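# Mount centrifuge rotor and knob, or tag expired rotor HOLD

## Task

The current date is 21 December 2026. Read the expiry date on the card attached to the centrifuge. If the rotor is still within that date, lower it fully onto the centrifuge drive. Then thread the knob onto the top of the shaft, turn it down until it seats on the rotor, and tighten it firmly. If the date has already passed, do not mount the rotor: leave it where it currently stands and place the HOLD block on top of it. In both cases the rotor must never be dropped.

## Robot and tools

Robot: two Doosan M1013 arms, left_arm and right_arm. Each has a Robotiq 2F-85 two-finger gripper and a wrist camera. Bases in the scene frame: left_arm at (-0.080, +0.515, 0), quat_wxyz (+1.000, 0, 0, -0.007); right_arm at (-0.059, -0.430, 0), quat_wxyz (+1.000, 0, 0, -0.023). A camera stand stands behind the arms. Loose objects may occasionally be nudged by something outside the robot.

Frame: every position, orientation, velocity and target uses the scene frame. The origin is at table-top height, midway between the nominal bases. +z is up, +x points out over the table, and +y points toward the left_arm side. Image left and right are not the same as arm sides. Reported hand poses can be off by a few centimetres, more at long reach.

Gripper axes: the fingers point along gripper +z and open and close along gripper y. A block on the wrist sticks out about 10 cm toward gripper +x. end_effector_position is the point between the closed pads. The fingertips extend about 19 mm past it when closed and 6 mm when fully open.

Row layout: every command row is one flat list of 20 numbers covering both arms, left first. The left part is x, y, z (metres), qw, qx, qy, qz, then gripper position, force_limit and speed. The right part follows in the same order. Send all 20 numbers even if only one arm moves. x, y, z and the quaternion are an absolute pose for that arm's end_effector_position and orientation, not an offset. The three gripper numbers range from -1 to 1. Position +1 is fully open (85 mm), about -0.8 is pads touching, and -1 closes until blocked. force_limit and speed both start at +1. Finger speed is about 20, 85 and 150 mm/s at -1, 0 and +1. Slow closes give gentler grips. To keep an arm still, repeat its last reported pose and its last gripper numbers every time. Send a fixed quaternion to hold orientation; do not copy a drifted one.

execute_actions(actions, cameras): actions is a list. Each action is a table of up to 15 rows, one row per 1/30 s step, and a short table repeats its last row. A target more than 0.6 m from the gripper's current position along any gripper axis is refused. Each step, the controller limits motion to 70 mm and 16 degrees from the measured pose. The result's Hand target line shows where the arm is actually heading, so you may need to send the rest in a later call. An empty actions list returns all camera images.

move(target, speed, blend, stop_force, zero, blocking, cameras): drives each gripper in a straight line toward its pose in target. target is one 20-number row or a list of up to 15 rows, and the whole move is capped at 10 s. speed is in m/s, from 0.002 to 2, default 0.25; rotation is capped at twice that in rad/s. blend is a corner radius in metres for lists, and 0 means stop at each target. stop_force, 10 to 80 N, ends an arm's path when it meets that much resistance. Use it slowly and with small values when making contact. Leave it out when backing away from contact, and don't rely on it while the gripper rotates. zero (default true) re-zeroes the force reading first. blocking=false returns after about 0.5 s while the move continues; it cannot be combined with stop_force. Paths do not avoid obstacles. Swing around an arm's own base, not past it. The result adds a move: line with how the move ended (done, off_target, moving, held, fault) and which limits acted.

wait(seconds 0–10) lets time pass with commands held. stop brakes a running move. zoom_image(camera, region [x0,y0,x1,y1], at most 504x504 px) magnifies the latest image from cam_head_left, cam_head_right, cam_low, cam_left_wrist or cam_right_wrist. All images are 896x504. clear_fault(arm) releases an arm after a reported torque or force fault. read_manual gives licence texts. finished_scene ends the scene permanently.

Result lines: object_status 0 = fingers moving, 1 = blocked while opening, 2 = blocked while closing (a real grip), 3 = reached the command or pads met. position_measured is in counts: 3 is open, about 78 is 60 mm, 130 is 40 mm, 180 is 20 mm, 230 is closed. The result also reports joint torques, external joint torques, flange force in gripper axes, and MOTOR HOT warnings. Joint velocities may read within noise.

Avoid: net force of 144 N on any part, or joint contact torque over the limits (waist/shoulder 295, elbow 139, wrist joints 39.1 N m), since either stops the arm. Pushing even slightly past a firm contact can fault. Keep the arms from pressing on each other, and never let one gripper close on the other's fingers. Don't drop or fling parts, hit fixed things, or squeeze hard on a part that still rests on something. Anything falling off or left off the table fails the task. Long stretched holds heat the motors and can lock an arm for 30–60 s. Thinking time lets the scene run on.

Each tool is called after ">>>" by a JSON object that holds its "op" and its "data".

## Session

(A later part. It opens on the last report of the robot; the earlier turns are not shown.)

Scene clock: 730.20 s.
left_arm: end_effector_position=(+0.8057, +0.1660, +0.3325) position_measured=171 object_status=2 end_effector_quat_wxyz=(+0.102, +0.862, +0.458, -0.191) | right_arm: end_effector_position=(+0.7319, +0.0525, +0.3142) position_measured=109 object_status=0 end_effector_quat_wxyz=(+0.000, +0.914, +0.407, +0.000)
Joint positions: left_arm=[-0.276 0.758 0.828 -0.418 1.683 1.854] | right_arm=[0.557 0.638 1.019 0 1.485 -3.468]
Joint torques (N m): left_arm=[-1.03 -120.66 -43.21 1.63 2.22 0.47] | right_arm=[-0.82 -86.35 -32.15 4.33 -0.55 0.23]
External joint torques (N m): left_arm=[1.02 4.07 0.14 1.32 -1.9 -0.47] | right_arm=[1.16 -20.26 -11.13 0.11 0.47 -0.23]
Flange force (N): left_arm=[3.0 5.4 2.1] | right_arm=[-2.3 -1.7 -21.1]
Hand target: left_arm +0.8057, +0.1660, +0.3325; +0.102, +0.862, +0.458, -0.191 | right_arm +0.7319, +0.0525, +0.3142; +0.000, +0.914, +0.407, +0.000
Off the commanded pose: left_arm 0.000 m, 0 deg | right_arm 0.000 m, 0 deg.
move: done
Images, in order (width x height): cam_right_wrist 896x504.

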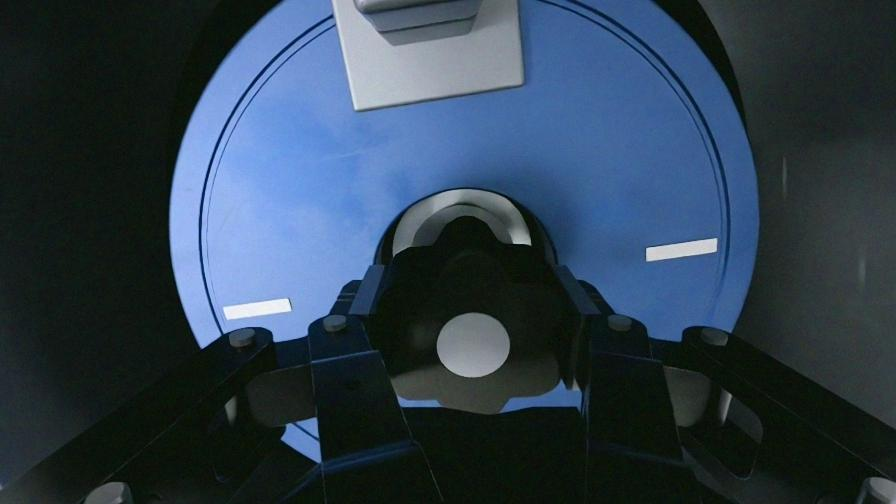

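>>> {"op": "move", "data": {"target": [0.8057,0.1660,0.3325,0.1016,0.8620,0.4584,-0.1910,-1,0,-1,0.7319,0.0525,0.3133,0,-0.8090,0.5878,0,-1,1,-1], "speed": 0.5}}

>>> {"op": "move", "data": {"target": [0.8057,0.1660,0.3325,0.1016,0.8620,0.4584,-0.1910,-1,0,-1,0.7319,0.0525,0.3128,0,-0.4067,0.9135,0,-1,1,-1], "speed": 0.4}}

Scene clock: 736.83 s.
left_arm: end_effector_position=(+0.8057, +0.1660, +0.3325) position_measured=171 object_status=2 end_effector_quat_wxyz=(+0.102, +0.862, +0.458, -0.191) | right_arm: end_effector_position=(+0.7320, +0.0525, +0.3133) position_measured=109 object_status=2 end_effector_quat_wxyz=(+0.000, +0.809, -0.588, +0.000)
Joint positions: left_arm=[-0.276 0.758 0.828 -0.418 1.683 1.854] | right_arm=[0.557 0.638 1.02 0 1.483 -1.374]
Joint torques (N m): left_arm=[0.33 -119.27 -42.05 2.21 2.25 0.48] | right_arm=[-9.44 -94.79 -36.07 1.46 0.22 0.24]
External joint torques (N m): left_arm=[-0.05 3.75 -0.62 0.73 -1.94 -0.48] | right_arm=[9.69 -11.13 -6.83 2.82 -0.21 -0.24]
Flange force (N): left_arm=[2.1 7.8 1.1] | right_arm=[-10.0 1.8 -11.9]
Hand target: left_arm +0.8057, +0.1660, +0.3325; +0.102, +0.862, +0.458, -0.191 | right_arm +0.7319, +0.0525, +0.3133; +0.000, +0.809, -0.588, +0.000
Off the commanded pose: left_arm 0.000 m, 0 deg | right_arm 0.000 m, 0 deg.
move: done

Scene clock: 738.63 s.
left_arm: end_effector_position=(+0.8074, +0.1645, +0.3324) position_measured=171 object_status=2 end_effector_quat_wxyz=(+0.104, +0.862, +0.459, -0.189) | right_arm: end_effector_position=(+0.7319, +0.0524, +0.3129) position_measured=109 object_status=2 end_effector_quat_wxyz=(+0.000, -0.407, +0.914, +0.000)
Joint positions: left_arm=[-0.277 0.759 0.827 -0.419 1.677 1.854] | right_arm=[0.557 0.638 1.021 0 1.483 -0.327]
Joint torques (N m): left_arm=[17.59 -141.31 -9.36 9.13 37.83 -0.98] | right_arm=[-30.4 -66.43 -31.74 2.43 -8.17 19.95]
External joint torques (N m): left_arm=[-17.74 25.02 -33.66 -6.19 -37.53 0.99] | right_arm=[30.65 -39.4 -11.14 1.92 8.23 -19.95]
External joint torques when the fault began: left_arm=[-31.67 25.74 -30.35 -8.46 -37.41 0.68]
Flange force (N): left_arm=[11.0 130.1 -0.6] | right_arm=[24.2 19.2 -37.4]
Flange force when the fault began (N): left_arm=[-2.7 124.3 11.5]
Hand target: left_arm +0.8059, +0.1658, +0.3324; +0.102, +0.862, +0.458, -0.191 | right_arm +0.7319, +0.0525, +0.3128; +0.000, -0.407, +0.914, +0.000
Tool commands: left_gripper/position=-1.0 left_gripper/force_limit=+0.003922 left_gripper/speed=-1.0 right_gripper/position=-1.0 right_gripper/force_limit=+1.0 right_gripper/speed=-1.0
Off the commanded pose: left_arm 0.002 m, 0 deg | right_arm 0.000 m, 0 deg.
FORCE FAULT: contact force on the left arm reached its limit, and that arm stopped. The contact can be on any part of that arm, not only on its tool. That arm's remaining commands of this call were not run. That arm is still stopped at the end of this call. While its stop runs, that arm takes no new command, but its gripper still runs the gripper command that each later call begins with.
CLEAR FAULT: the left arm stays stopped until you call clear_fault(arm="left_arm").
move: fault (left_arm)

>>> {"op": "clear_fault", "data": {"arm": "left_arm", "cameras": ["cam_right_wrist","cam_left_wrist"]}}

>>> {"op": "zoom_image", "data": {"camera": "cam_right_wrist", "region": [350, 150, 590, 420]}}

Scene clock: 742.13 s.
left_arm: end_effector_position=(+0.8074, +0.1645, +0.3324) position_measured=171 object_status=2 end_effector_quat_wxyz=(+0.104, +0.862, +0.459, -0.189) | right_arm: end_effector_position=(+0.7319, +0.0525, +0.3128) position_measured=109 object_status=2 end_effector_quat_wxyz=(+0.000, -0.407, +0.914, +0.000)
Joint positions: left_arm=[-0.277 0.759 0.827 -0.419 1.677 1.854] | right_arm=[0.557 0.638 1.021 0 1.482 -0.327]
Joint torques (N m): left_arm=[17.25 -141.58 -9.63 8.89 37.83 -1.02] | right_arm=[-29.23 -60.26 -31.02 2.69 -9.85 19.87]
External joint torques (N m): left_arm=[-16.08 24.87 -33.52 -5.89 -37.53 1.02] | right_arm=[29.49 -45.76 -11.97 1.67 9.91 -19.87]
Flange force (N): left_arm=[12.3 128.7 -0.9] | right_arm=[31.5 20.2 -42.5]
Hand target: left_arm +0.8074, +0.1645, +0.3324; +0.104, +0.862, +0.459, -0.189 | right_arm +0.7319, +0.0525, +0.3128; +0.000, -0.407, +0.914, +0.000
Tool commands: left_gripper/position=-1.0 left_gripper/force_limit=+0.003922 left_gripper/speed=-1.0 right_gripper/position=-1.0 right_gripper/force_limit=+1.0 right_gripper/speed=-1.0
Off the commanded pose: left_arm 0.002 m, 0 deg | right_arm 0.000 m, 0 deg.
FORCE FAULT, CONTINUED: the left arm's stop, for the force fault that an earlier result reported, is over. The call counts as one of the actions that you can send in this scene. That arm's target is now where it stood when the stop ended, not its last command. That arm accepts commands again.
CLEAR FAULT: your call cleared the left arm's force fault. If the contact force or a joint's load stays at its limit, that arm stops again.
Images, in order (width x height): cam_left_wrist 896x504, cam_right_wrist 896x504.

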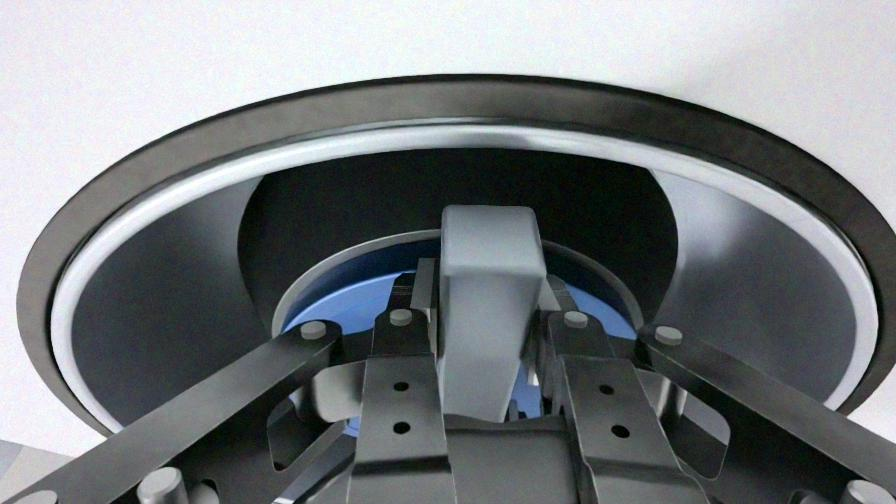

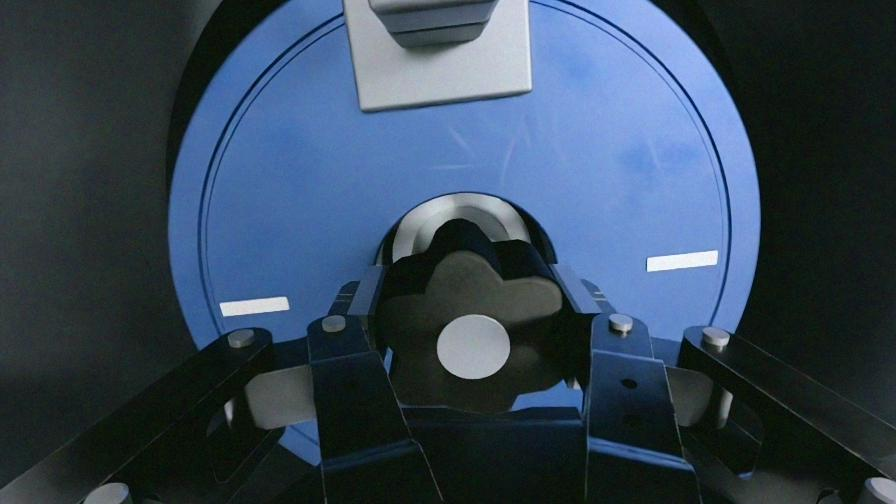

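Scaled by 1.867.

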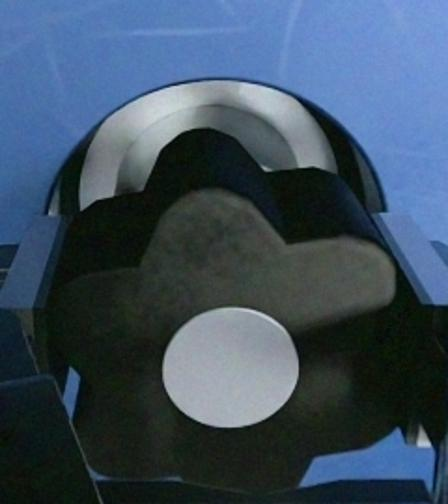

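>>> {"op": "move", "data": {"target": [0.8074,0.1645,0.3324,0.104,0.862,0.459,-0.189,-1,0,-1,0.7319,0.0525,0.3128,0,-0.4067,0.9135,0,0.55,0.2,-1], "speed": 0.2, "cameras": ["cam_right_wrist"]}}

Scene clock: 746.00 s.
left_arm: end_effector_position=(+0.8074, +0.1645, +0.3324) position_measured=171 object_status=2 end_effector_quat_wxyz=(+0.104, +0.862, +0.459, -0.189) | right_arm: end_effector_position=(+0.7319, +0.0525, +0.3128) position_measured=59 object_status=0 end_effector_quat_wxyz=(+0.000, -0.407, +0.914, +0.000)
Joint positions: left_arm=[-0.277 0.759 0.827 -0.418 1.677 1.853] | right_arm=[0.557 0.638 1.021 0 1.482 -0.327]
Joint torques (N m): left_arm=[1.55 -114.77 -42.01 2.94 -0.68 0.62] | right_arm=[-0.41 -105.18 -43.32 4.22 0.12 0.09]
External joint torques (N m): left_arm=[-1.78 -1.37 -0.89 -0.02 0.98 -0.62] | right_arm=[0.62 -0.07 0.61 0.11 -0.06 -0.09]
Flange force (N): left_arm=[-2.5 2.8 -2.8] | right_arm=[1.8 1.1 1.0]
Hand target: left_arm +0.8074, +0.1645, +0.3324; +0.104, +0.862, +0.459, -0.189 | right_arm +0.7319, +0.0525, +0.3128; +0.000, -0.407, +0.914, +0.000
Off the commanded pose: left_arm 0.000 m, 0 deg | right_arm 0.000 m, 0 deg.
move: done
Images, in order (width x height): cam_right_wrist 896x504.

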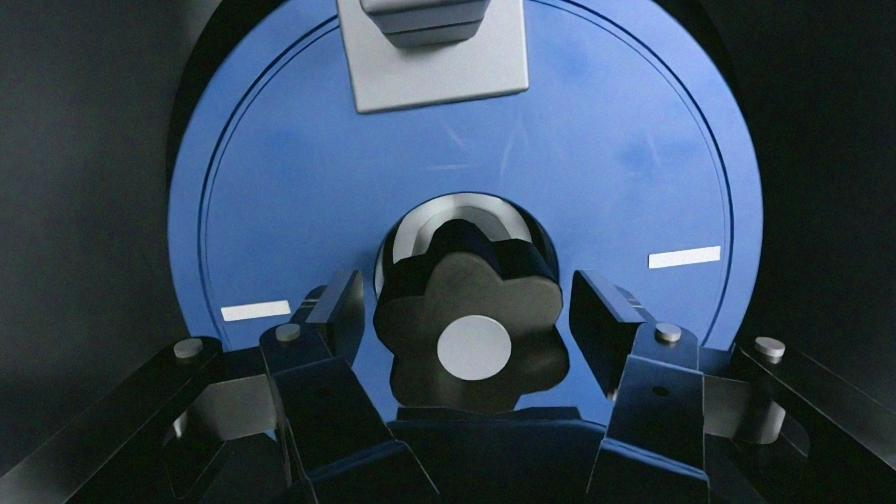

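>>> {"op": "move", "data": {"target": [[0.8074,0.1645,0.3324,0.104,0.862,0.459,-0.189,-0.05,0,-1,0.7319,0.0525,0.3128,0,-0.4067,0.9135,0,0.55,0.2,-1],[0.8074,0.1645,0.46,0.104,0.862,0.459,-0.189,-0.05,0,-1,0.7319,0.0525,0.42,0,-0.4067,0.9135,0,0.55,0.2,-1],[0.70,0.35,0.50,0.104,0.862,0.459,-0.189,-0.05,0,-1,0.66,-0.08,0.44,0,-0.4067,0.9135,0,0.55,0.2,-1]], "speed": 0.2, "cameras": ["all"]}}

Scene clock: 752.03 s.
left_arm: end_effector_position=(+0.7000, +0.3499, +0.4999) position_measured=135 object_status=3 end_effector_quat_wxyz=(+0.104, +0.862, +0.459, -0.189) | right_arm: end_effector_position=(+0.6600, -0.0800, +0.4400) position_measured=59 object_status=3 end_effector_quat_wxyz=(+0.000, -0.407, +0.914, +0.000)
Joint positions: left_arm=[-0.102 0.492 0.966 -0.405 1.863 1.964] | right_arm=[0.456 0.398 1.165 0 1.578 -0.427]
Joint torques (N m): left_arm=[-1.1 -88.94 -39.33 2.56 0.03 0.13] | right_arm=[-0.71 -84.53 -43.33 4.32 0.1 0.18]
External joint torques (N m): left_arm=[1.72 -4.69 -3.66 0.52 0.38 -0.13] | right_arm=[0.93 0.76 0.43 0.02 -0.04 -0.18]
Flange force (N): left_arm=[-0.5 0.9 -8.0] | right_arm=[-0.6 0.8 0.9]
Hand target: left_arm +0.7000, +0.3500, +0.5000; +0.104, +0.862, +0.459, -0.189 | right_arm +0.6600, -0.0800, +0.4400; +0.000, -0.407, +0.914, +0.000
Off the commanded pose: left_arm 0.000 m, 0 deg | right_arm 0.000 m, 0 deg.
move: done

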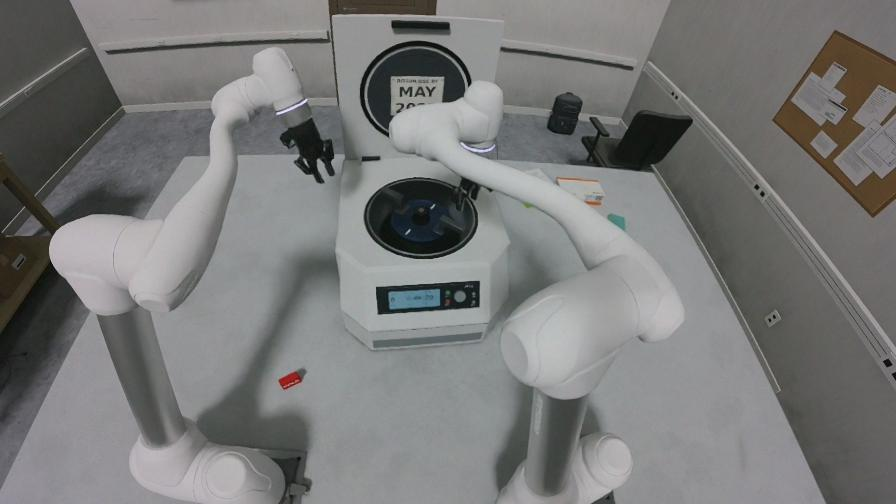

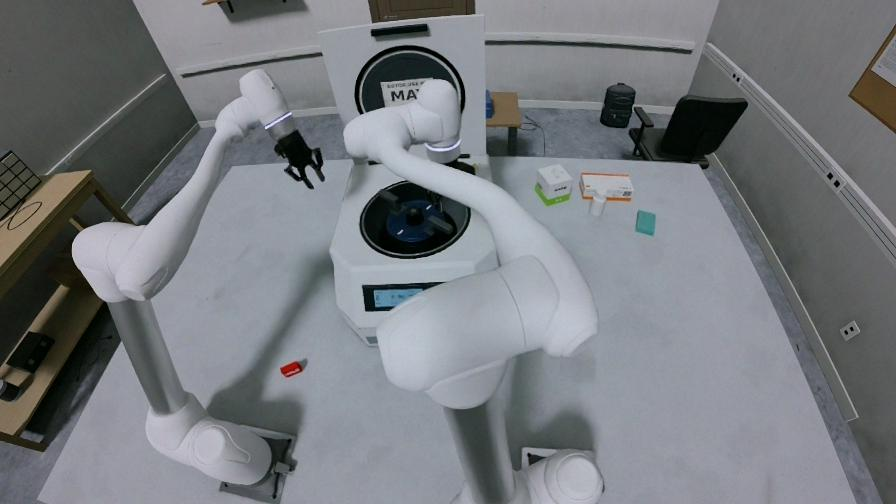

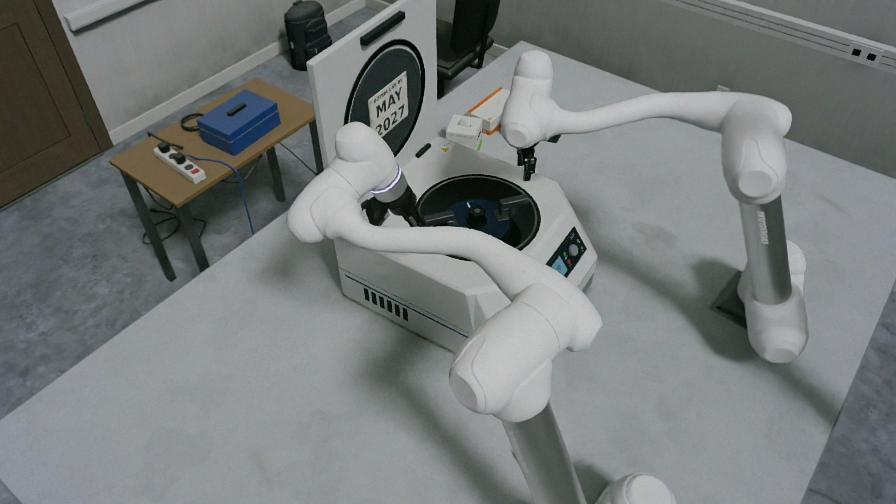

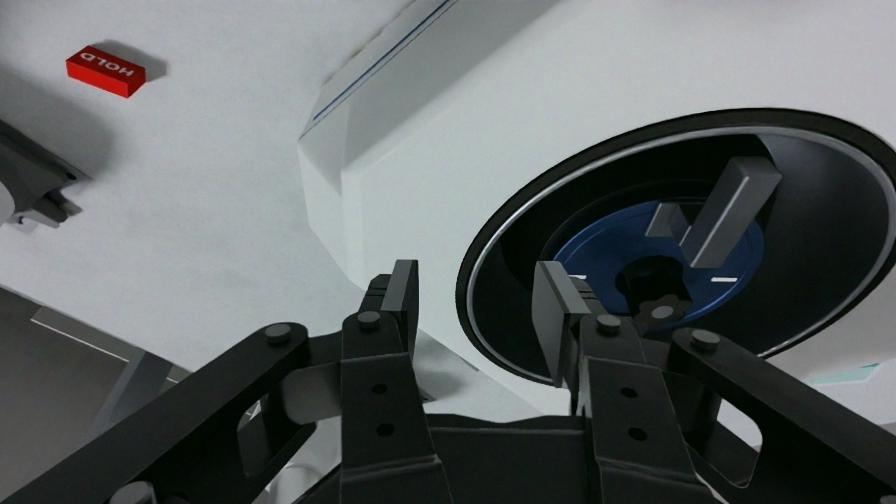

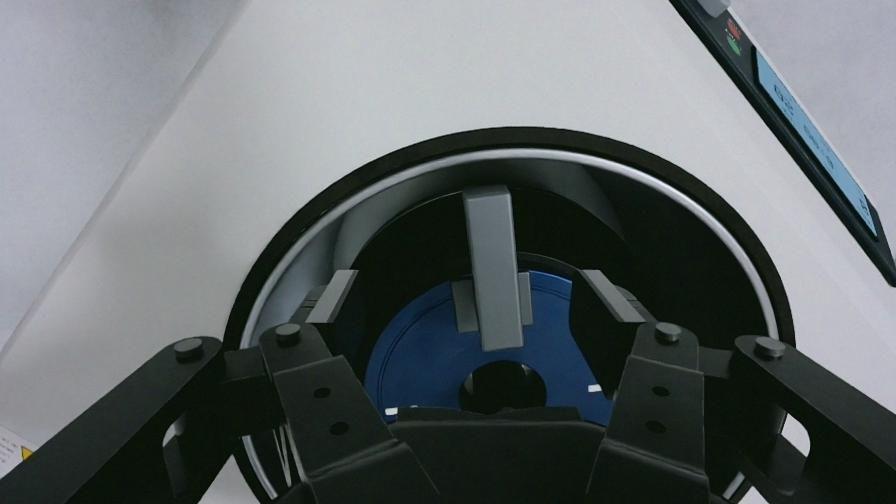

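>>> {"op": "finished_scene", "data": {}}

The scene is finished: the task was done.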